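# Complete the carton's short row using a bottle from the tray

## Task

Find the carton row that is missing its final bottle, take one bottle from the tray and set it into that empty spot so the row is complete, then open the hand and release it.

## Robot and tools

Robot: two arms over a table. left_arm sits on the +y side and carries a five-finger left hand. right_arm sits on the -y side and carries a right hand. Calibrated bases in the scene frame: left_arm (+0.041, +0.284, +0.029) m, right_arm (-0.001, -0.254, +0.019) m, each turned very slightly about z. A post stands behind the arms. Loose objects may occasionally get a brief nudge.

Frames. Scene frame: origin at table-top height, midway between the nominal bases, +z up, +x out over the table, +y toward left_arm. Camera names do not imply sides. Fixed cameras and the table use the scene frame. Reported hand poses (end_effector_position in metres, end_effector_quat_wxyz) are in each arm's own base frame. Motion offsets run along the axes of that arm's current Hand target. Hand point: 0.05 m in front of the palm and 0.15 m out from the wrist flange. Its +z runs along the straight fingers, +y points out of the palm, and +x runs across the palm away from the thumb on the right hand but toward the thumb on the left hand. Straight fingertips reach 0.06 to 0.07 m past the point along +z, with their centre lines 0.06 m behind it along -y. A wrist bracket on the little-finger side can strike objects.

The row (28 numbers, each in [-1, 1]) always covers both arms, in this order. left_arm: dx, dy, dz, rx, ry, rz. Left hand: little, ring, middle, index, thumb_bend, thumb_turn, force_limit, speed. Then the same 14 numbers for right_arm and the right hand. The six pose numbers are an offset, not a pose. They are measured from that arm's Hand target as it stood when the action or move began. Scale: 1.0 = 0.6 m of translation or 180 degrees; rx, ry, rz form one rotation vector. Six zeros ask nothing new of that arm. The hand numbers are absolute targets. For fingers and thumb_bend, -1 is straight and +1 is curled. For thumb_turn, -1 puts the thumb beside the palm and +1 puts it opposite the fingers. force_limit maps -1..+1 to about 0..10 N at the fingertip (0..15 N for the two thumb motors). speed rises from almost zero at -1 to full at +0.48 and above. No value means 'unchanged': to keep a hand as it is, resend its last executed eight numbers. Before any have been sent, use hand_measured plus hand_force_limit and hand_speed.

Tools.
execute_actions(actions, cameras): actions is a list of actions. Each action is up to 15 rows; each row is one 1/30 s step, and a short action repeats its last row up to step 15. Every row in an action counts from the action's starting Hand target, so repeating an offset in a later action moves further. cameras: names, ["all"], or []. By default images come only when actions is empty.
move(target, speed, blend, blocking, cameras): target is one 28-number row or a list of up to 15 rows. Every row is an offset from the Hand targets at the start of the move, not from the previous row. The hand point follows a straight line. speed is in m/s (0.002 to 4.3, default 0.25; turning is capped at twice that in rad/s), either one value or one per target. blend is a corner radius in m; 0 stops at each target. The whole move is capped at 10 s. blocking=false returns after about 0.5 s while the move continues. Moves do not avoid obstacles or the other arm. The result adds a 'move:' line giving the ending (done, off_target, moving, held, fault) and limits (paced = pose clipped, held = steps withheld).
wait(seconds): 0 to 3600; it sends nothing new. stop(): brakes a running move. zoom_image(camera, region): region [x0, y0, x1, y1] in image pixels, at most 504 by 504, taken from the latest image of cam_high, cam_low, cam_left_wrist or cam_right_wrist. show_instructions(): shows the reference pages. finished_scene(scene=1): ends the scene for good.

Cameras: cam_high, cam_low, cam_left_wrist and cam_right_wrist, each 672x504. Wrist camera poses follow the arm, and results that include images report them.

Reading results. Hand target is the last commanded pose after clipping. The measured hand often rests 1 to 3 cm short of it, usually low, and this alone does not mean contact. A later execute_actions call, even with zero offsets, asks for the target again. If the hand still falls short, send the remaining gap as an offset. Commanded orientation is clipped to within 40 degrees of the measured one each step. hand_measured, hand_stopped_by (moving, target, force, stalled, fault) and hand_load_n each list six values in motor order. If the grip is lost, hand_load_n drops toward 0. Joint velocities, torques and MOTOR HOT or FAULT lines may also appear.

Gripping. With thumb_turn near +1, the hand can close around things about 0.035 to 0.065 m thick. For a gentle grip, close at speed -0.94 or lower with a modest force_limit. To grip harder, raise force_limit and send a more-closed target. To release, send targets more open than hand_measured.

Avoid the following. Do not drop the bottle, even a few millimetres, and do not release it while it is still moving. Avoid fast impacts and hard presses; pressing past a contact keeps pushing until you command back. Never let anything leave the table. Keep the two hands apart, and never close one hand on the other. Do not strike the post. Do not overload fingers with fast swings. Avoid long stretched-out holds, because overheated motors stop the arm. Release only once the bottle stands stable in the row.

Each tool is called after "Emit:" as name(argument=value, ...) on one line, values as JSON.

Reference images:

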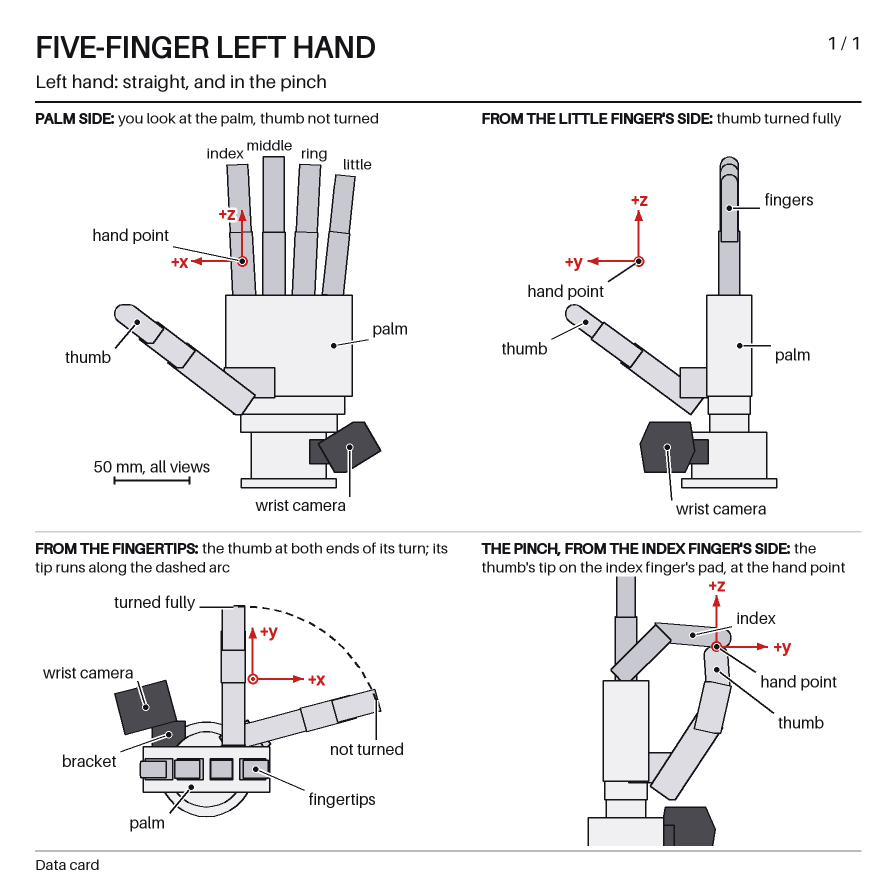

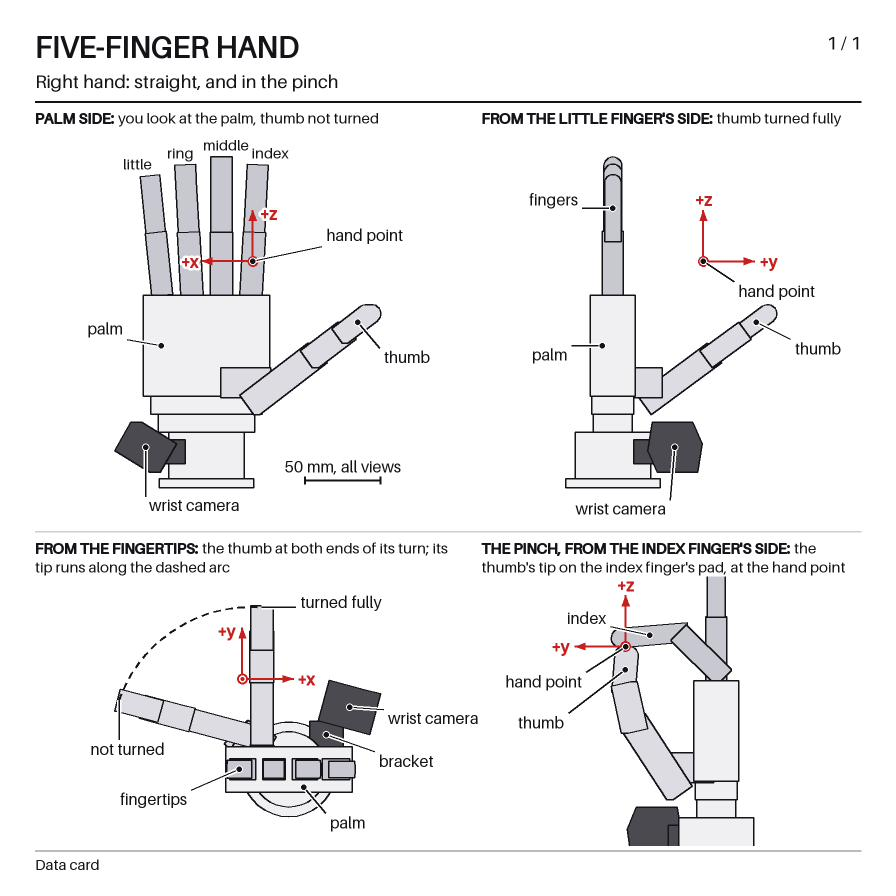

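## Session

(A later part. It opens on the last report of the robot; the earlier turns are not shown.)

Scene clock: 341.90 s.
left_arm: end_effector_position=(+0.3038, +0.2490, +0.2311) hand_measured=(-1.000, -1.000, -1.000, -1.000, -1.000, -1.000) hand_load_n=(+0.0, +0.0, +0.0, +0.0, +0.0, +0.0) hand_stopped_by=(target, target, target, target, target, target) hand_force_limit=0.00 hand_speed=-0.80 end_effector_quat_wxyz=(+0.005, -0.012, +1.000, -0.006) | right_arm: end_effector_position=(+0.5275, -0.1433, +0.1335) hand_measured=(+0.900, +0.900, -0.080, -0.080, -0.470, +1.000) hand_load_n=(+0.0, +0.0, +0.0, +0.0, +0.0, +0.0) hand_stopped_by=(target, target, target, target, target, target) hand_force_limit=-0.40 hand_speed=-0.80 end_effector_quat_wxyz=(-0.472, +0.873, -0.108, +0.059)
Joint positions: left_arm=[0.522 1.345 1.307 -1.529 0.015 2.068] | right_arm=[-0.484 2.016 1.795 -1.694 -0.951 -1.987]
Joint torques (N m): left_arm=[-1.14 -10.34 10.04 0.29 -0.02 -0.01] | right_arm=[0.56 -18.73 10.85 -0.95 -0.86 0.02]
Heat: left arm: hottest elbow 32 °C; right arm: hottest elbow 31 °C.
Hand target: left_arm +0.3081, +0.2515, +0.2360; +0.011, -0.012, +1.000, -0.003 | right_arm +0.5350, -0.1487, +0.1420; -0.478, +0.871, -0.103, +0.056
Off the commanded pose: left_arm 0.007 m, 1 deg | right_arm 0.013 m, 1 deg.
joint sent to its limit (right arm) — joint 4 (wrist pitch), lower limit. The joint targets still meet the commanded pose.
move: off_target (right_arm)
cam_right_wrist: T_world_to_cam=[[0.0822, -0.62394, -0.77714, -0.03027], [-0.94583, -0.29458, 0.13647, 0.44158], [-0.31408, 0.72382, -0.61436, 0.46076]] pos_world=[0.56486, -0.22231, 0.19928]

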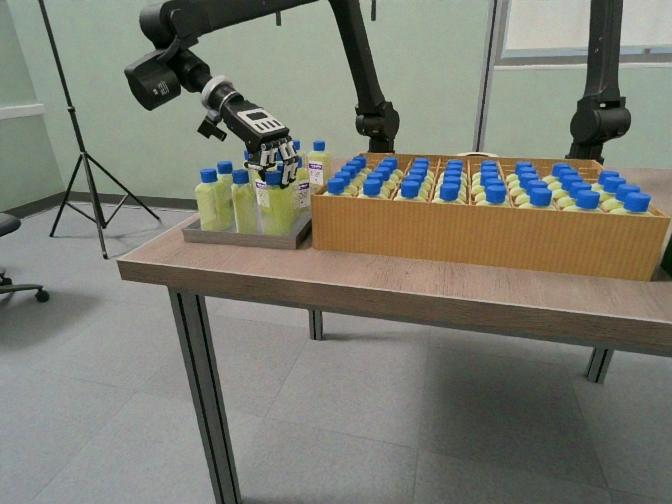

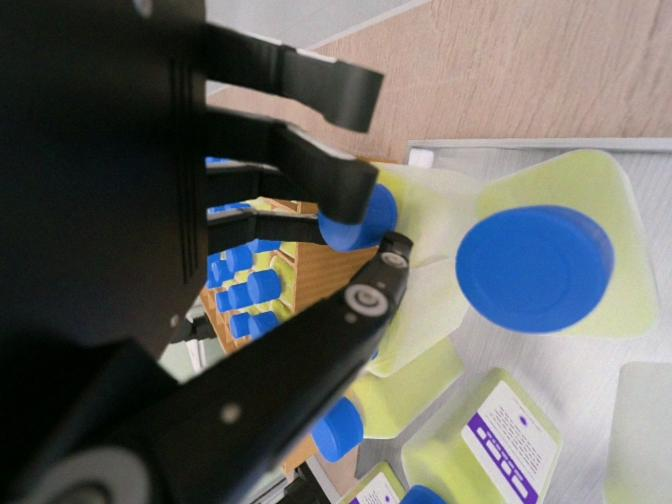

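Emit:
move(target=[[0,0,0,0,0,0,-1,-1,-1,-1,-1,-1,0,-0.8,-0.0052,-0.0323,-0.0206,0,0,0,0.9,0.9,-0.08,-0.08,-0.47,1,-0.4,-0.8],[0,0,0,0,0,0,-1,-1,-1,-1,-1,-1,0,-0.8,-0.008,0.0105,0.0066,0,0,0,0.9,0.9,-0.08,-0.08,-0.47,1,-0.4,-0.8]], speed=0.05, cameras=["cam_low","cam_right_wrist"])

Emit:
zoom_image(camera="cam_low", region=[220, 110, 320, 250])

Emit:
zoom_image(camera="cam_right_wrist", region=[290, 150, 490, 330])

Scene clock: 349.80 s.
left_arm: end_effector_position=(+0.3038, +0.2490, +0.2311) hand_measured=(-1.000, -1.000, -1.000, -1.000, -1.000, -1.000) hand_load_n=(+0.0, +0.0, +0.0, +0.0, +0.0, +0.0) hand_stopped_by=(target, target, target, target, target, target) hand_force_limit=0.00 hand_speed=-0.80 end_effector_quat_wxyz=(+0.005, -0.012, +1.000, -0.006) | right_arm: end_effector_position=(+0.5275, -0.1432, +0.1334) hand_measured=(+0.900, +0.900, -0.080, -0.080, -0.470, +1.000) hand_load_n=(+0.0, +0.0, +0.0, +0.0, +0.0, +0.0) hand_stopped_by=(target, target, target, target, target, target) hand_force_limit=-0.40 hand_speed=-0.80 end_effector_quat_wxyz=(-0.473, +0.873, -0.108, +0.059)
Joint positions: left_arm=[0.522 1.345 1.307 -1.529 0.015 2.068] | right_arm=[-0.484 2.016 1.795 -1.694 -0.952 -1.986]
Joint torques (N m): left_arm=[-1.08 -10.46 10 0.25 -0.01 0] | right_arm=[0.44 -19.14 9.32 -0.75 -0.85 -0.22]
Heat: left arm: hottest elbow 32 °C; right arm: hottest elbow 32 °C.
Hand target: left_arm +0.3081, +0.2515, +0.2360; +0.011, -0.012, +1.000, -0.003 | right_arm +0.5303, -0.1476, +0.1345; -0.478, +0.871, -0.103, +0.056
Off the commanded pose: left_arm 0.007 m, 1 deg | right_arm 0.005 m, 1 deg.
joint sent to its limit (right arm) — joint 4 (wrist pitch), lower limit. The joint targets still meet the commanded pose.
move: done
cam_right_wrist: T_world_to_cam=[[0.08089, -0.62341, -0.7777, -0.02939], [-0.94588, -0.29403, 0.13732, 0.44162], [-0.31428, 0.7245, -0.61345, 0.46065]] pos_world=[0.56487, -0.22221, 0.19909]

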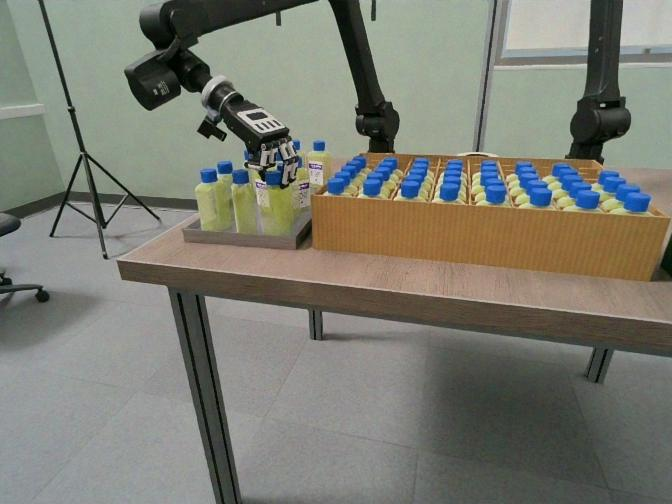

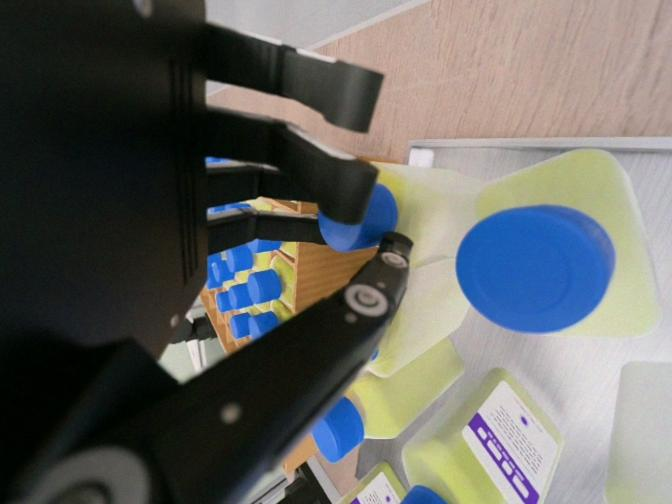

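Scaled by 3.600 from the camera's image (finer frame: 960x720).

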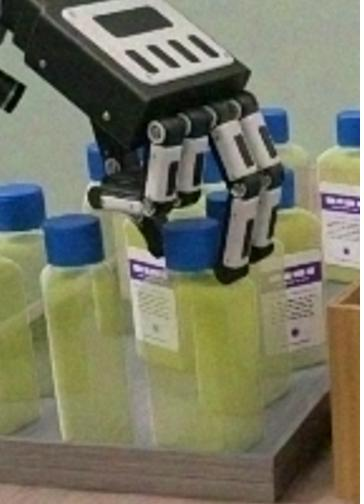

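Scaled by 2.520 from the camera's image (finer frame: 960x720).

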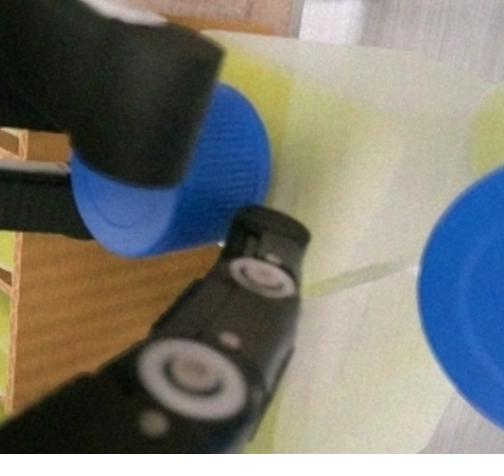

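Emit:
execute_actions(actions=[[[0,0,0,0,0,0,-1,-1,-1,-1,-1,-1,0,-0.8,0.012,-0.0282,-0.018,0,0,0,0.9,0.9,-0.08,-0.08,-0.47,1,-0.4,-0.8]]])

Scene clock: 354.27 s.
left_arm: end_effector_position=(+0.3038, +0.2490, +0.2311) hand_measured=(-1.000, -1.000, -1.000, -1.000, -1.000, -1.000) hand_load_n=(+0.0, +0.0, +0.0, +0.0, +0.0, +0.0) hand_stopped_by=(target, target, target, target, target, target) hand_force_limit=0.00 hand_speed=-0.80 end_effector_quat_wxyz=(+0.005, -0.012, +1.000, -0.006) | right_arm: end_effector_position=(+0.5288, -0.1438, +0.1366) hand_measured=(+0.900, +0.900, -0.080, -0.080, -0.470, +1.000) hand_load_n=(+0.0, +0.0, +0.0, +0.0, +0.0, -0.5) hand_stopped_by=(target, target, target, target, target, target) hand_force_limit=-0.40 hand_speed=-0.80 end_effector_quat_wxyz=(-0.472, +0.872, -0.116, +0.058)
Joint positions: left_arm=[0.522 1.345 1.307 -1.529 0.015 2.068] | right_arm=[-0.484 2.016 1.804 -1.694 -0.952 -1.964]
Joint torques (N m): left_arm=[-1.14 -10.52 10.07 0.32 -0.01 0] | right_arm=[0.15 -20.19 11.14 -0.59 -0.86 0.05]
Heat: left arm: hottest elbow 32 °C; right arm: hottest elbow 32 °C.
Hand target: left_arm +0.3081, +0.2515, +0.2360; +0.011, -0.012, +1.000, -0.003 | right_arm +0.5374, -0.1493, +0.1546; -0.478, +0.871, -0.103, +0.056
Off the commanded pose: left_arm 0.007 m, 1 deg | right_arm 0.021 m, 2 deg.
joint sent to its limit (right arm) — joint 4 (wrist pitch), lower limit. The joint targets are off in orientation, not in position.
Step readings (end_effector_position of left_arm | right_arm):
0: (+0.3038, +0.2490, +0.2311) | (+0.5276, -0.1432, +0.1333)
1: (+0.3038, +0.2490, +0.2311) | (+0.5276, -0.1432, +0.1333)
2: (+0.3038, +0.2490, +0.2311) | (+0.5275, -0.1432, +0.1334)
4: (+0.3038, +0.2490, +0.2311) | (+0.5274, -0.1431, +0.1337)
8: (+0.3038, +0.2490, +0.2311) | (+0.5285, -0.1437, +0.1357)
15: (+0.3038, +0.2490, +0.2311) | (+0.5289, -0.1439, +0.1365)

Emit:
execute_actions(actions=[[[0,0,0,0,0,0,-1,-1,-1,-1,-1,-1,0,-0.8,0.015,0,0,0,0,0,0.9,0.9,-0.08,-0.08,-0.47,1,-0.4,-0.8]]])

Scene clock: 359.87 s.
left_arm: end_effector_position=(+0.3038, +0.2490, +0.2311) hand_measured=(-1.000, -1.000, -1.000, -1.000, -1.000, -1.000) hand_load_n=(+0.0, +0.0, +0.0, +0.0, +0.0, +0.0) hand_stopped_by=(target, target, target, target, target, target) hand_force_limit=0.00 hand_speed=-0.80 end_effector_quat_wxyz=(+0.005, -0.012, +1.000, -0.006) | right_arm: end_effector_position=(+0.5380, -0.1482, +0.1474) hand_measured=(+0.900, +0.900, -0.080, -0.080, -0.470, +1.000) hand_load_n=(+0.0, +0.0, +0.0, +0.0, +0.0, +0.0) hand_stopped_by=(target, target, target, target, target, target) hand_force_limit=-0.40 hand_speed=-0.80 end_effector_quat_wxyz=(-0.468, +0.874, -0.114, +0.070)
Joint positions: left_arm=[0.522 1.345 1.307 -1.529 0.015 2.068] | right_arm=[-0.484 2.017 1.841 -1.694 -0.954 -1.951]
Joint torques (N m): left_arm=[-1.08 -10.46 10.03 0.27 -0.01 -0.01] | right_arm=[1.03 -17.73 11.33 -0.66 -0.82 0.05]
Heat: left arm: hottest elbow 32 °C; right arm: hottest elbow 32 °C.
Hand target: left_arm +0.3081, +0.2515, +0.2360; +0.011, -0.012, +1.000, -0.003 | right_arm +0.5462, -0.1514, +0.1548; -0.478, +0.871, -0.103, +0.056
Off the commanded pose: left_arm 0.007 m, 1 deg | right_arm 0.011 m, 2 deg.
joint sent to its limit (right arm) — joint 4 (wrist pitch), lower limit. The joint targets are off in orientation, not in position.
Step readings (end_effector_position of left_arm | right_arm):
0: (+0.3038, +0.2490, +0.2311) | (+0.5288, -0.1438, +0.1366)
1: (+0.3038, +0.2490, +0.2311) | (+0.5290, -0.1439, +0.1368)
2: (+0.3038, +0.2490, +0.2311) | (+0.5298, -0.1443, +0.1379)
4: (+0.3038, +0.2490, +0.2311) | (+0.5324, -0.1456, +0.1405)
8: (+0.3038, +0.2490, +0.2311) | (+0.5376, -0.1480, +0.1466)
15: (+0.3038, +0.2490, +0.2311) | (+0.5381, -0.1482, +0.1474)

Emit:
execute_actions(actions=[[[0,0,0,0,0,0,-1,-1,-1,-1,-1,-1,0,-0.8,-0.0283,0.0305,0.0182,0,0,0,0.9,0.9,-0.08,-0.08,-0.47,1,-0.4,-0.8]]], cameras=["cam_low","cam_right_wrist","cam_high"])

Emit:
zoom_image(camera="cam_low", region=[220, 110, 320, 250])

Emit:
zoom_image(camera="cam_right_wrist", region=[290, 150, 490, 330])

Scene clock: 368.37 s.
left_arm: end_effector_position=(+0.3038, +0.2490, +0.2311) hand_measured=(-1.000, -1.000, -1.000, -1.000, -1.000, -1.000) hand_load_n=(+0.0, +0.0, +0.0, +0.0, +0.0, +0.0) hand_stopped_by=(target, target, target, target, target, target) hand_force_limit=0.00 hand_speed=-0.80 end_effector_quat_wxyz=(+0.005, -0.012, +1.000, -0.006) | right_arm: end_effector_position=(+0.5310, -0.1446, +0.1354) hand_measured=(+0.900, +0.900, -0.080, -0.080, -0.470, +1.000) hand_load_n=(+0.0, +0.0, +0.0, +0.0, +0.0, +0.0) hand_stopped_by=(target, target, target, target, target, target) hand_force_limit=-0.40 hand_speed=-0.80 end_effector_quat_wxyz=(-0.472, +0.873, -0.105, +0.064)
Joint positions: left_arm=[0.522 1.345 1.307 -1.529 0.015 2.068] | right_arm=[-0.484 2.019 1.806 -1.694 -0.954 -1.99]
Joint torques (N m): left_arm=[-1.44 -10.46 10 0.28 -0.02 -0.03] | right_arm=[-0.32 -17.49 8.21 -0.85 -0.73 -0.21]
Heat: left arm: hottest elbow 32 °C; right arm: hottest elbow 32 °C.
Hand target: left_arm +0.3081, +0.2515, +0.2360; +0.011, -0.012, +1.000, -0.003 | right_arm +0.5295, -0.1480, +0.1335; -0.478, +0.871, -0.103, +0.056
Off the commanded pose: left_arm 0.007 m, 1 deg | right_arm 0.004 m, 1 deg.
joint sent to its limit (right arm) — joint 4 (wrist pitch), lower limit. The joint targets still meet the commanded pose.
Step readings (end_effector_position of left_arm | right_arm):
0: (+0.3038, +0.2490, +0.2311) | (+0.5380, -0.1482, +0.1474)
1: (+0.3038, +0.2490, +0.2311) | (+0.5380, -0.1482, +0.1474)
2: (+0.3038, +0.2490, +0.2311) | (+0.5379, -0.1481, +0.1469)
4: (+0.3038, +0.2490, +0.2311) | (+0.5361, -0.1472, +0.1440)
8: (+0.3038, +0.2490, +0.2311) | (+0.5309, -0.1446, +0.1366)
15: (+0.3038, +0.2490, +0.2311) | (+0.5309, -0.1446, +0.1354)
cam_right_wrist: T_world_to_cam=[[0.09029, -0.62551, -0.77498, -0.03471], [-0.94706, -0.29466, 0.12749, 0.44609], [-0.3081, 0.72244, -0.619, 0.46115]] pos_world=[0.56769, -0.22342, 0.20168]
Images, in order (width x height): cam_high 672x504, cam_low 672x504, cam_right_wrist 672x504.

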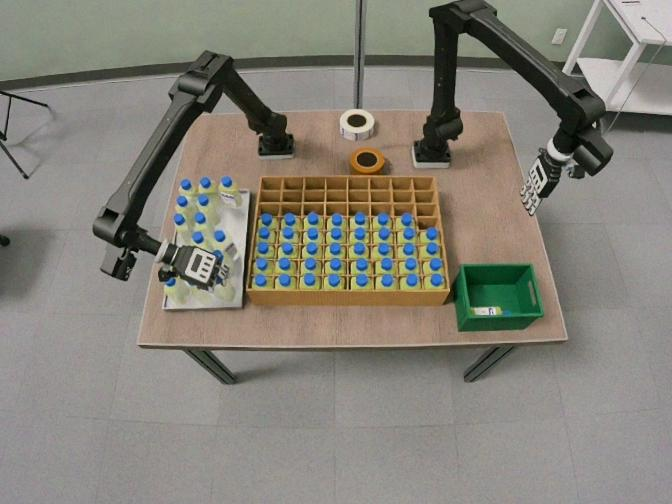

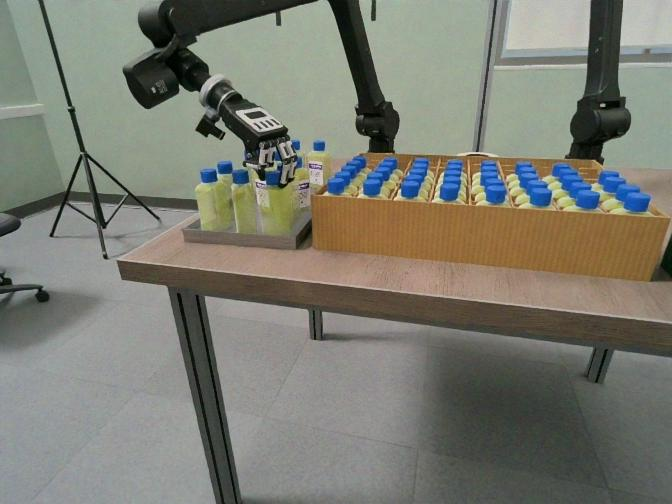

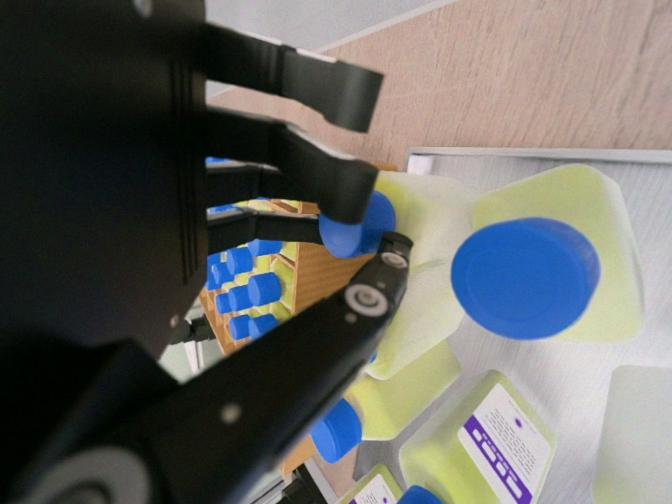

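Scaled by 3.600 from the camera's image (finer frame: 960x720).

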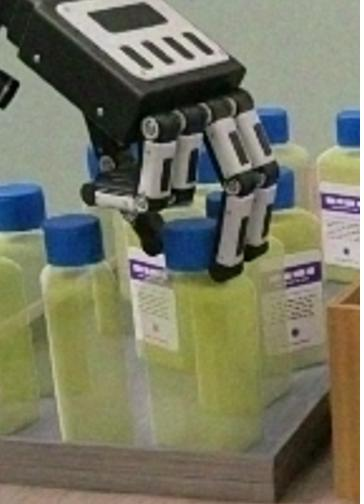

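Scaled by 2.520 from the camera's image (finer frame: 960x720).

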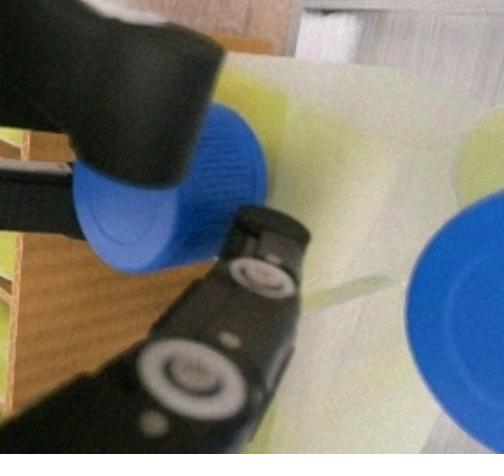

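Emit:
move(target=[[0,0,0,0,0,0,-1,-1,-1,-1,-1,-1,0,-0.8,0,0,0,0,0,0,0.9,0.9,0.3,0.3,-0.1,1,-0.6,-0.93]], speed=0.05, cameras=["cam_low","cam_right_wrist"])

Emit:
zoom_image(camera="cam_low", region=[220, 110, 320, 250])

Emit:
zoom_image(camera="cam_right_wrist", region=[290, 150, 490, 330])

Scene clock: 374.37 s.
left_arm: end_effector_position=(+0.3038, +0.2490, +0.2311) hand_measured=(-1.000, -1.000, -1.000, -1.000, -1.000, -1.000) hand_load_n=(+0.0, +0.0, +0.0, +0.0, +0.0, +0.0) hand_stopped_by=(target, target, target, target, target, target) hand_force_limit=0.00 hand_speed=-0.80 end_effector_quat_wxyz=(+0.005, -0.012, +1.000, -0.006) | right_arm: end_effector_position=(+0.5311, -0.1447, +0.1353) hand_measured=(+0.900, +0.900, -0.010, +0.076, -0.420, +1.000) hand_load_n=(+0.0, +0.0, +2.5, +2.0, +4.0, +0.0) hand_stopped_by=(target, target, force, force, force, target) hand_force_limit=-0.60 hand_speed=-0.93 end_effector_quat_wxyz=(-0.472, +0.873, -0.104, +0.064)
Joint positions: left_arm=[0.522 1.345 1.307 -1.529 0.015 2.068] | right_arm=[-0.484 2.019 1.806 -1.694 -0.954 -1.991]
Joint torques (N m): left_arm=[-1.32 -10.29 10 0.31 -0.01 -0.01] | right_arm=[-0.38 -19.08 7.88 -0.91 -0.71 -0.19]
Heat: left arm: hottest elbow 32 °C; right arm: hottest elbow 32 °C.
Hand target: left_arm +0.3081, +0.2515, +0.2360; +0.011, -0.012, +1.000, -0.003 | right_arm +0.5295, -0.1480, +0.1335; -0.478, +0.871, -0.103, +0.056
Off the commanded pose: left_arm 0.007 m, 1 deg | right_arm 0.004 m, 1 deg.
joint sent to its limit (right arm) — joint 4 (wrist pitch), lower limit. The joint targets still meet the commanded pose.
move: done
cam_right_wrist: T_world_to_cam=[[0.09174, -0.62564, -0.7747, -0.03554], [-0.94696, -0.29544, 0.12645, 0.44605], [-0.30799, 0.72201, -0.61955, 0.46116]] pos_world=[0.56769, -0.22342, 0.20178]

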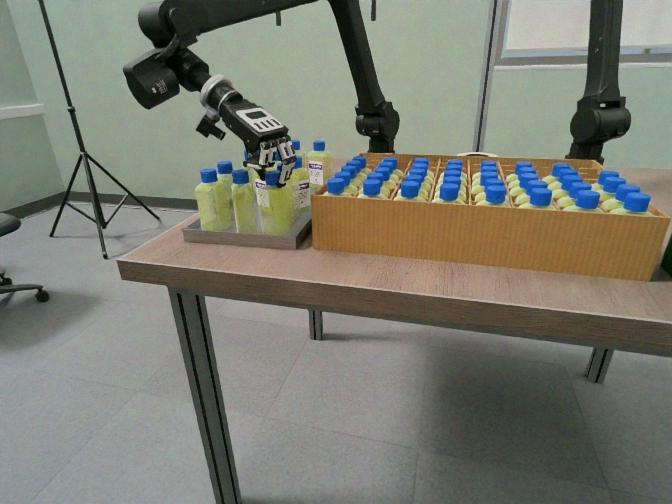

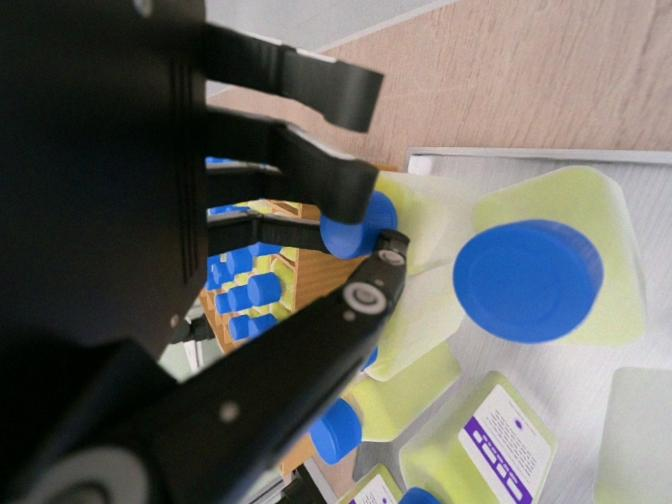

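Scaled by 3.600 from the camera's image (finer frame: 960x720).

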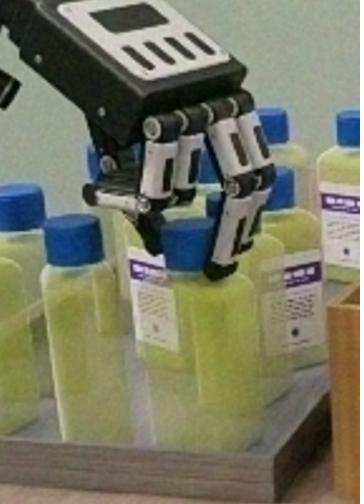

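Scaled by 2.520 from the camera's image (finer frame: 960x720).

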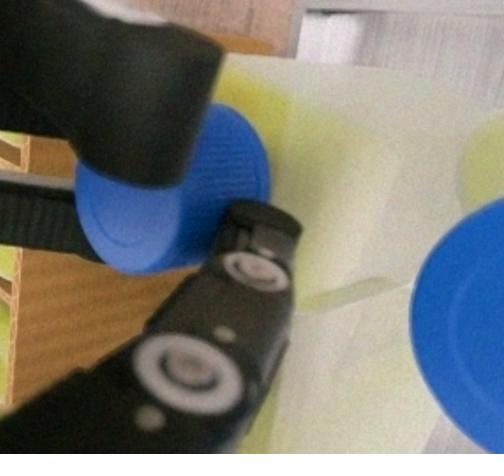

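Emit:
move(target=[[0,0,0,0,0,0,-1,-1,-1,-1,-1,-1,0,-0.8,0,0,0,0,0,0,0.9,0.9,0.35,0.35,-0.05,1,-0.25,-0.93]], speed=0.05)

Scene clock: 378.03 s.
left_arm: end_effector_position=(+0.3038, +0.2490, +0.2311) hand_measured=(-1.000, -1.000, -1.000, -1.000, -1.000, -1.000) hand_load_n=(+0.0, +0.0, +0.0, +0.0, +0.0, +0.0) hand_stopped_by=(target, target, target, target, target, target) hand_force_limit=0.00 hand_speed=-0.80 end_effector_quat_wxyz=(+0.005, -0.012, +1.000, -0.006) | right_arm: end_effector_position=(+0.5311, -0.1447, +0.1353) hand_measured=(+0.900, +0.900, +0.002, +0.100, -0.414, +1.000) hand_load_n=(+0.0, +0.0, +4.0, +3.5, +6.0, -1.0) hand_stopped_by=(target, target, force, force, force, target) hand_force_limit=-0.25 hand_speed=-0.93 end_effector_quat_wxyz=(-0.472, +0.873, -0.104, +0.064)
Joint positions: left_arm=[0.522 1.345 1.307 -1.529 0.015 2.068] | right_arm=[-0.484 2.019 1.806 -1.694 -0.954 -1.991]
Joint torques (N m): left_arm=[-1.38 -10.52 10.07 0.25 -0.01 -0.02] | right_arm=[0.26 -18.49 8.06 -0.75 -0.75 -0.22]
Heat: left arm: hottest elbow 32 °C; right arm: hottest elbow 32 °C.
Hand target: left_arm +0.3081, +0.2515, +0.2360; +0.011, -0.012, +1.000, -0.003 | right_arm +0.5295, -0.1480, +0.1335; -0.478, +0.871, -0.103, +0.056
Off the commanded pose: left_arm 0.007 m, 1 deg | right_arm 0.004 m, 1 deg.
joint sent to its limit (right arm) — joint 4 (wrist pitch), lower limit. The joint targets still meet the commanded pose.
move: done

Emit:
move(target=[[0,0,0,0,0,0,-1,-1,-1,-1,-1,-1,0,-0.8,0,-0.0633,-0.0403,0,0,0,0.9,0.9,0.35,0.35,-0.05,1,-0.25,-0.93]], speed=0.05, cameras=["cam_low","cam_right_wrist"])

Emit:
zoom_image(camera="cam_low", region=[200, 90, 320, 250])

Scene clock: 388.93 s.
left_arm: end_effector_position=(+0.3038, +0.2490, +0.2311) hand_measured=(-1.000, -1.000, -1.000, -1.000, -1.000, -1.000) hand_load_n=(+0.0, +0.0, +0.5, +0.0, +0.0, +0.0) hand_stopped_by=(target, target, target, target, target, target) hand_force_limit=0.00 hand_speed=-0.80 end_effector_quat_wxyz=(+0.005, -0.012, +1.000, -0.006) | right_arm: end_effector_position=(+0.5274, -0.1432, +0.1558) hand_measured=(+0.900, +0.900, +0.002, +0.100, -0.414, +1.000) hand_load_n=(+0.0, +0.0, +3.5, +1.5, +5.0, -0.5) hand_stopped_by=(target, target, force, force, force, target) hand_force_limit=-0.25 hand_speed=-0.93 end_effector_quat_wxyz=(-0.467, +0.874, -0.119, +0.067)
Joint positions: left_arm=[0.522 1.345 1.307 -1.529 0.015 2.068] | right_arm=[-0.484 1.98 1.806 -1.694 -0.951 -1.939]
Joint torques (N m): left_arm=[-1.14 -10.4 10.04 0.25 0.02 0] | right_arm=[0.38 -21.01 10.06 -0.68 -0.85 0.03]
Heat: left arm: hottest elbow 32 °C; right arm: hottest elbow 32 °C.
Hand target: left_arm +0.3081, +0.2515, +0.2360; +0.011, -0.012, +1.000, -0.003 | right_arm +0.5295, -0.1481, +0.1785; -0.478, +0.871, -0.103, +0.056
Off the commanded pose: left_arm 0.007 m, 1 deg | right_arm 0.023 m, 3 deg.
joint sent to its limit (right arm) — joint 4 (wrist pitch), lower limit. The joint targets are off in orientation, not in position.
move: off_target (right_arm)
cam_right_wrist: T_world_to_cam=[[0.06671, -0.6349, -0.76971, -0.00734], [-0.95347, -0.26787, 0.13832, 0.44596], [-0.29401, 0.72467, -0.62323, 0.46526]] pos_world=[0.56249, -0.22236, 0.22263]

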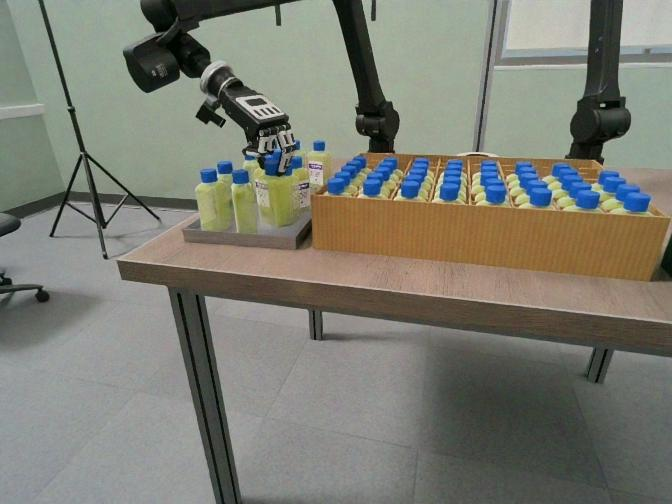

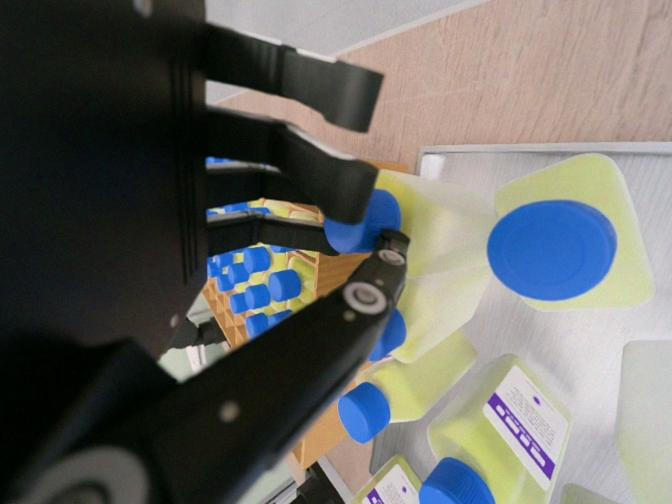

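Scaled by 3.150 from the camera's image (finer frame: 960x720).

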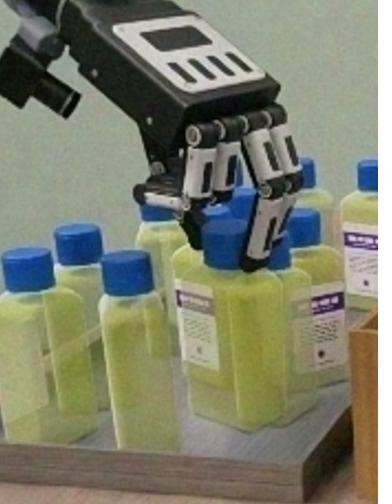

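Emit:
move(target=[[0,0,0,0,0,0,-1,-1,-1,-1,-1,-1,0,-0.8,0,0,0,0,0,0,0.9,0.9,0.4,0.4,0.0,1,-0.05,-0.93]], speed=0.05)

Scene clock: 394.80 s.
left_arm: end_effector_position=(+0.3038, +0.2490, +0.2311) hand_measured=(-1.000, -1.000, -1.000, -1.000, -1.000, -1.000) hand_load_n=(+0.0, +0.0, +0.0, +0.0, +0.0, +0.0) hand_stopped_by=(target, target, target, target, target, target) hand_force_limit=0.00 hand_speed=-0.80 end_effector_quat_wxyz=(+0.005, -0.012, +1.000, -0.006) | right_arm: end_effector_position=(+0.5273, -0.1431, +0.1559) hand_measured=(+0.900, +0.900, +0.012, +0.400, -0.408, +1.000) hand_load_n=(+0.0, +0.0, +6.0, +0.5, +6.0, +0.0) hand_stopped_by=(target, target, force, target, force, target) hand_force_limit=-0.05 hand_speed=-0.93 end_effector_quat_wxyz=(-0.467, +0.874, -0.119, +0.067)
Joint positions: left_arm=[0.522 1.345 1.307 -1.529 0.015 2.068] | right_arm=[-0.484 1.98 1.806 -1.694 -0.951 -1.938]
Joint torques (N m): left_arm=[-1.14 -10.64 10.04 0.32 -0.01 -0.02] | right_arm=[-0.73 -20.31 9.88 -0.84 -0.9 0.08]
Heat: left arm: hottest elbow 32 °C; right arm: hottest elbow 32 °C.
Hand target: left_arm +0.3081, +0.2515, +0.2360; +0.011, -0.012, +1.000, -0.003 | right_arm +0.5295, -0.1480, +0.1785; -0.478, +0.871, -0.103, +0.056
Off the commanded pose: left_arm 0.007 m, 1 deg | right_arm 0.023 m, 3 deg.
joint sent to its limit (right arm) — joint 4 (wrist pitch), lower limit. The joint targets are off in orientation, not in position.
move: done

Emit:
wait(seconds=0, cameras=["all"])

Emit:
zoom_image(camera="cam_low", region=[220, 120, 320, 250])

Emit:
zoom_image(camera="cam_right_wrist", region=[290, 150, 490, 330])

Emit:
zoom_image(camera="cam_high", region=[180, 230, 260, 310])

Scene clock: 398.27 s.
left_arm: end_effector_position=(+0.3038, +0.2490, +0.2311) hand_measured=(-1.000, -1.000, -1.000, -1.000, -1.000, -1.000) hand_load_n=(+0.0, +0.0, +0.0, +0.0, +0.0, +0.0) hand_stopped_by=(target, target, target, target, target, target) hand_force_limit=0.00 hand_speed=-0.80 end_effector_quat_wxyz=(+0.005, -0.012, +1.000, -0.006) | right_arm: end_effector_position=(+0.5273, -0.1431, +0.1559) hand_measured=(+0.900, +0.900, +0.012, +0.400, -0.408, +1.000) hand_load_n=(+0.0, +0.0, +6.0, +0.5, +5.5, +0.0) hand_stopped_by=(target, target, force, target, force, target) hand_force_limit=-0.05 hand_speed=-0.93 end_effector_quat_wxyz=(-0.467, +0.874, -0.119, +0.067)
Joint positions: left_arm=[0.522 1.345 1.307 -1.529 0.015 2.068] | right_arm=[-0.484 1.98 1.806 -1.694 -0.951 -1.938]
Joint torques (N m): left_arm=[-1.08 -10.7 9.96 0.28 -0.01 -0.03] | right_arm=[-0.15 -21.07 10.03 -0.72 -0.85 0.03]
Heat: left arm: hottest elbow 32 °C; right arm: hottest elbow 32 °C.
Hand target: left_arm +0.3081, +0.2515, +0.2360; +0.011, -0.012, +1.000, -0.003 | right_arm +0.5295, -0.1480, +0.1785; -0.478, +0.871, -0.103, +0.056
Off the commanded pose: left_arm 0.007 m, 1 deg | right_arm 0.023 m, 3 deg.
cam_right_wrist: T_world_to_cam=[[0.06558, -0.63477, -0.76992, -0.00662], [-0.95353, -0.26726, 0.13912, 0.44585], [-0.29408, 0.72501, -0.62279, 0.46525]] pos_world=[0.56239, -0.22236, 0.22263]

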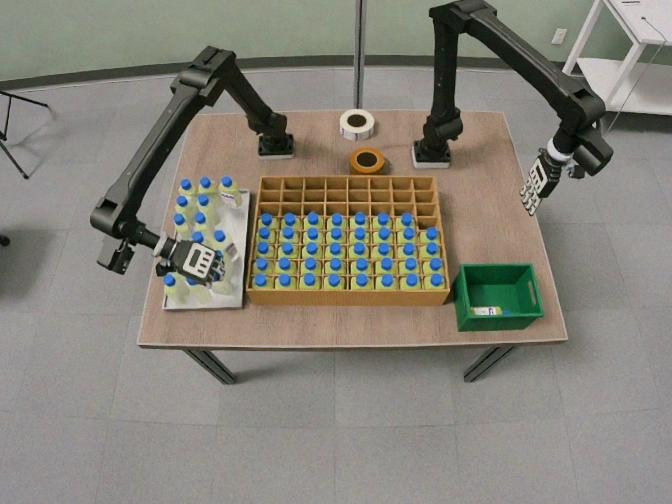

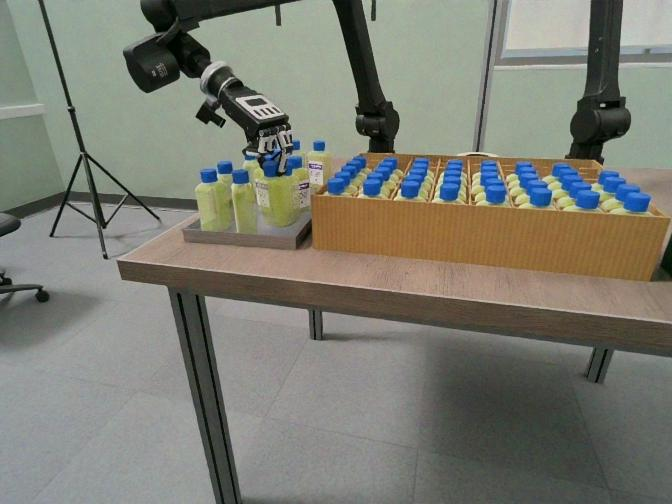

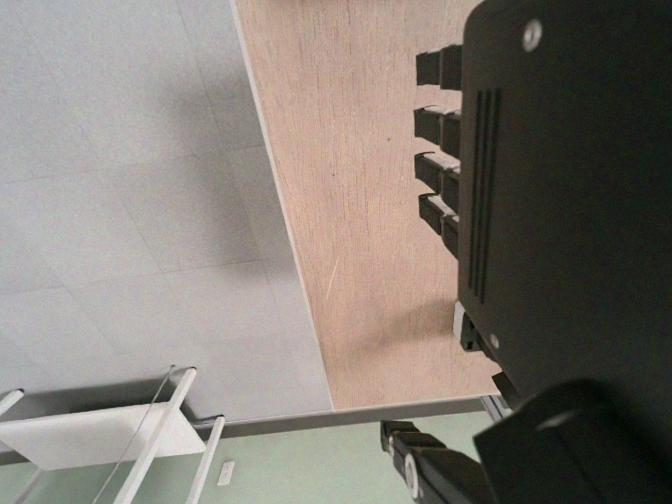

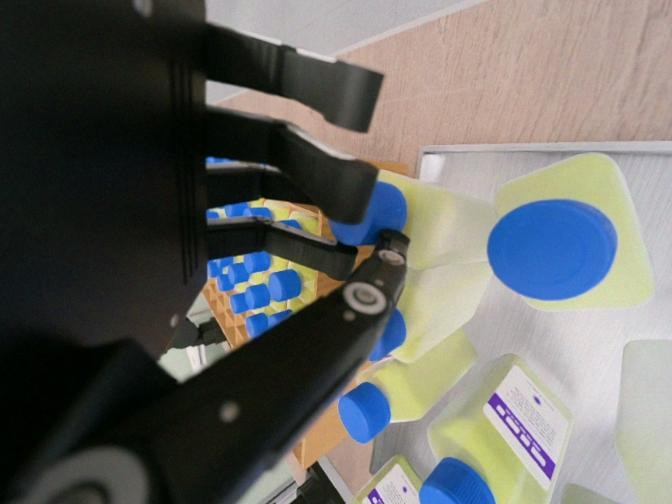

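Scaled by 3.877 from the camera's image (finer frame: 960x720).

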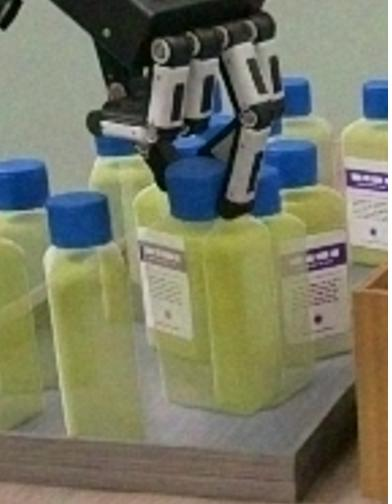

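Scaled by 2.520 from the camera's image (finer frame: 960x720).

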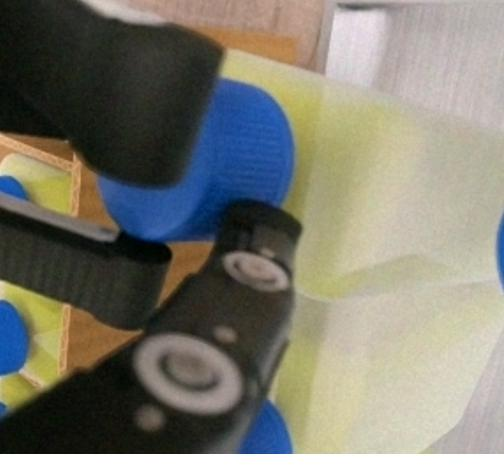

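Scaled by 6.300 from the camera's image (finer frame: 960x720).

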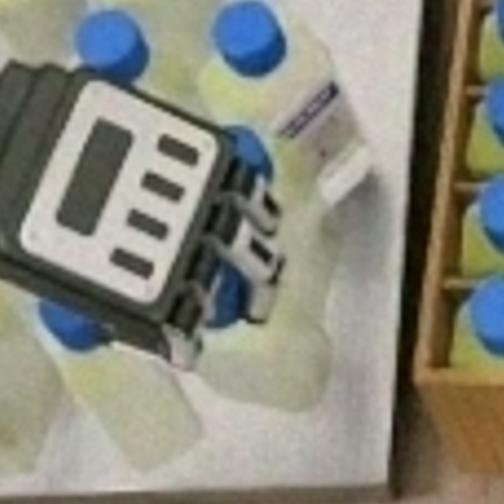

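Emit:
move(target=[[0,0,0,0,0,0,-1,-1,-1,-1,-1,-1,0,-0.8,0,0.0615,0.0392,0,0,0,0.9,0.9,0.4,0.4,0.0,1,-0.05,-0.93]], speed=0.04, cameras=["cam_low","cam_right_wrist"])

Emit:
zoom_image(camera="cam_low", region=[220, 120, 320, 250])

Scene clock: 414.47 s.
left_arm: end_effector_position=(+0.3038, +0.2490, +0.2311) hand_measured=(-1.000, -1.000, -1.000, -1.000, -1.000, -1.000) hand_load_n=(+0.0, +0.0, +0.0, +0.0, +0.0, +0.0) hand_stopped_by=(target, target, target, target, target, target) hand_force_limit=0.00 hand_speed=-0.80 end_effector_quat_wxyz=(+0.005, -0.012, +1.000, -0.006) | right_arm: end_effector_position=(+0.5305, -0.1449, +0.1390) hand_measured=(+0.900, +0.900, +0.012, +0.400, -0.408, +1.000) hand_load_n=(+0.0, +0.0, +5.5, +0.0, +5.5, +0.0) hand_stopped_by=(target, target, force, target, force, target) hand_force_limit=-0.05 hand_speed=-0.93 end_effector_quat_wxyz=(-0.471, +0.873, -0.105, +0.066)
Joint positions: left_arm=[0.522 1.345 1.307 -1.529 0.015 2.068] | right_arm=[-0.484 2.012 1.806 -1.695 -0.954 -1.987]
Joint torques (N m): left_arm=[-1.2 -10.81 9.98 0.31 -0.01 0] | right_arm=[0.21 -18.02 8.24 -0.83 -0.78 -0.18]
Heat: left arm: hottest elbow 32 °C; right arm: hottest elbow 32 °C.
Hand target: left_arm +0.3081, +0.2515, +0.2360; +0.011, -0.012, +1.000, -0.003 | right_arm +0.5294, -0.1480, +0.1346; -0.478, +0.871, -0.103, +0.056
Off the commanded pose: left_arm 0.007 m, 1 deg | right_arm 0.005 m, 1 deg.
joint sent to its limit (right arm) — joint 4 (wrist pitch), lower limit. The joint targets still meet the commanded pose.
move: done
cam_right_wrist: T_world_to_cam=[[0.09133, -0.62767, -0.77311, -0.03313], [-0.94807, -0.29234, 0.12534, 0.44621], [-0.30468, 0.72151, -0.62177, 0.46192]] pos_world=[0.56681, -0.22363, 0.20567]

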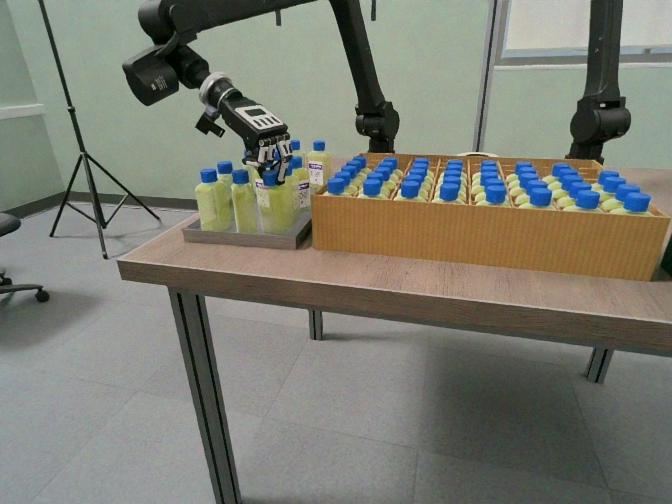

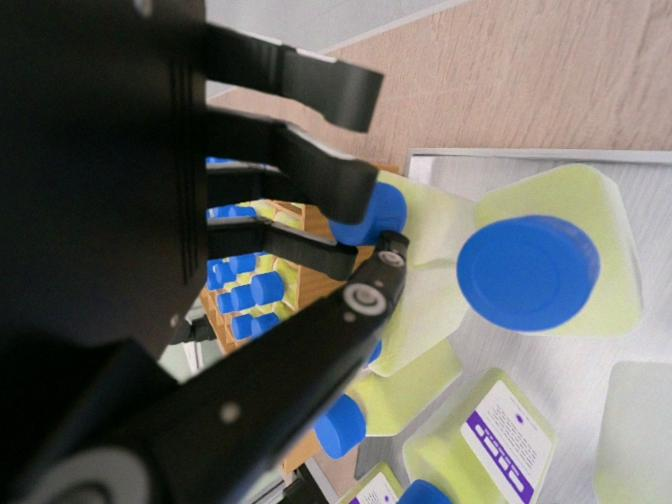

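Scaled by 3.877 from the camera's image (finer frame: 960x720).

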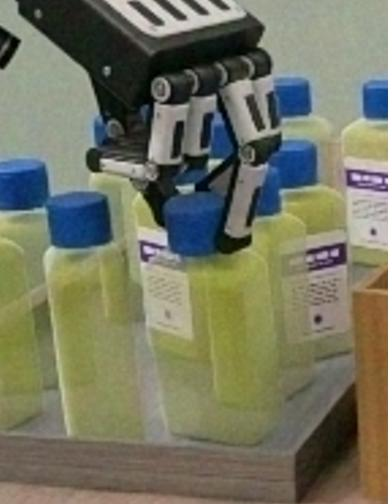

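Emit:
execute_actions(actions=[[[0,0,0,0,0,0,-1,-1,-1,-1,-1,-1,0,-0.8,0,0.0098,0.0063,0,0,0,0.9,0.9,0.4,0.4,0.0,1,-0.05,-0.93]]], cameras=["cam_low"])

Emit:
zoom_image(camera="cam_low", region=[220, 120, 320, 250])

Scene clock: 423.90 s.
left_arm: end_effector_position=(+0.3038, +0.2490, +0.2311) hand_measured=(-1.000, -1.000, -1.000, -1.000, -1.000, -1.000) hand_load_n=(+0.0, +0.0, +0.0, +0.0, +0.0, +0.0) hand_stopped_by=(target, target, target, target, target, target) hand_force_limit=0.00 hand_speed=-0.80 end_effector_quat_wxyz=(+0.005, -0.012, +1.000, -0.006) | right_arm: end_effector_position=(+0.5311, -0.1451, +0.1384) hand_measured=(+0.900, +0.900, +0.012, +0.400, -0.408, +1.000) hand_load_n=(+0.0, +0.0, +5.5, +0.0, +5.5, +0.5) hand_stopped_by=(target, target, force, target, force, target) hand_force_limit=-0.05 hand_speed=-0.93 end_effector_quat_wxyz=(-0.471, +0.874, -0.101, +0.068)
Joint positions: left_arm=[0.522 1.345 1.307 -1.529 0.015 2.068] | right_arm=[-0.484 2.012 1.806 -1.695 -0.954 -1.997]
Joint torques (N m): left_arm=[-1.08 -10.64 10.02 0.28 0 -0.02] | right_arm=[0.26 -16.85 7.91 -0.58 -0.75 -0.2]
Heat: left arm: hottest elbow 33 °C; right arm: hottest elbow 32 °C.
Hand target: left_arm +0.3081, +0.2515, +0.2360; +0.011, -0.012, +1.000, -0.003 | right_arm +0.5294, -0.1480, +0.1277; -0.478, +0.871, -0.104, +0.056
Off the commanded pose: left_arm 0.007 m, 1 deg | right_arm 0.011 m, 2 deg.
joint sent to its limit (right arm) — joint 4 (wrist pitch), lower limit. The joint targets still meet the commanded pose.
Step readings (end_effector_position of left_arm | right_arm):
0: (+0.3038, +0.2490, +0.2311) | (+0.5305, -0.1449, +0.1390)
1: (+0.3038, +0.2490, +0.2311) | (+0.5305, -0.1449, +0.1390)
2: (+0.3038, +0.2490, +0.2311) | (+0.5306, -0.1450, +0.1389)
4: (+0.3038, +0.2490, +0.2311) | (+0.5308, -0.1450, +0.1385)
8: (+0.3038, +0.2490, +0.2311) | (+0.5310, -0.1451, +0.1384)
15: (+0.3038, +0.2490, +0.2311) | (+0.5311, -0.1451, +0.1384)

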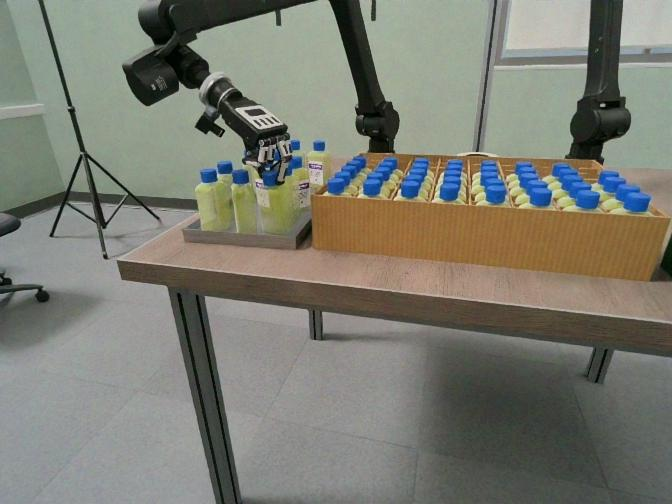

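Scaled by 3.877 from the camera's image (finer frame: 960x720).

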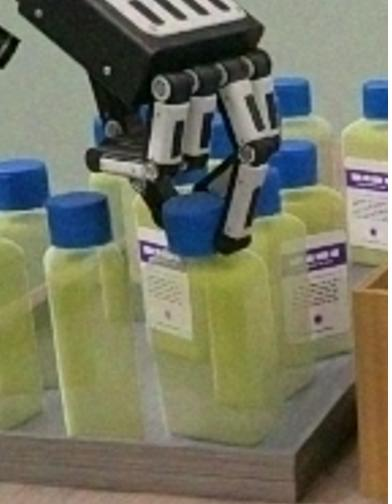

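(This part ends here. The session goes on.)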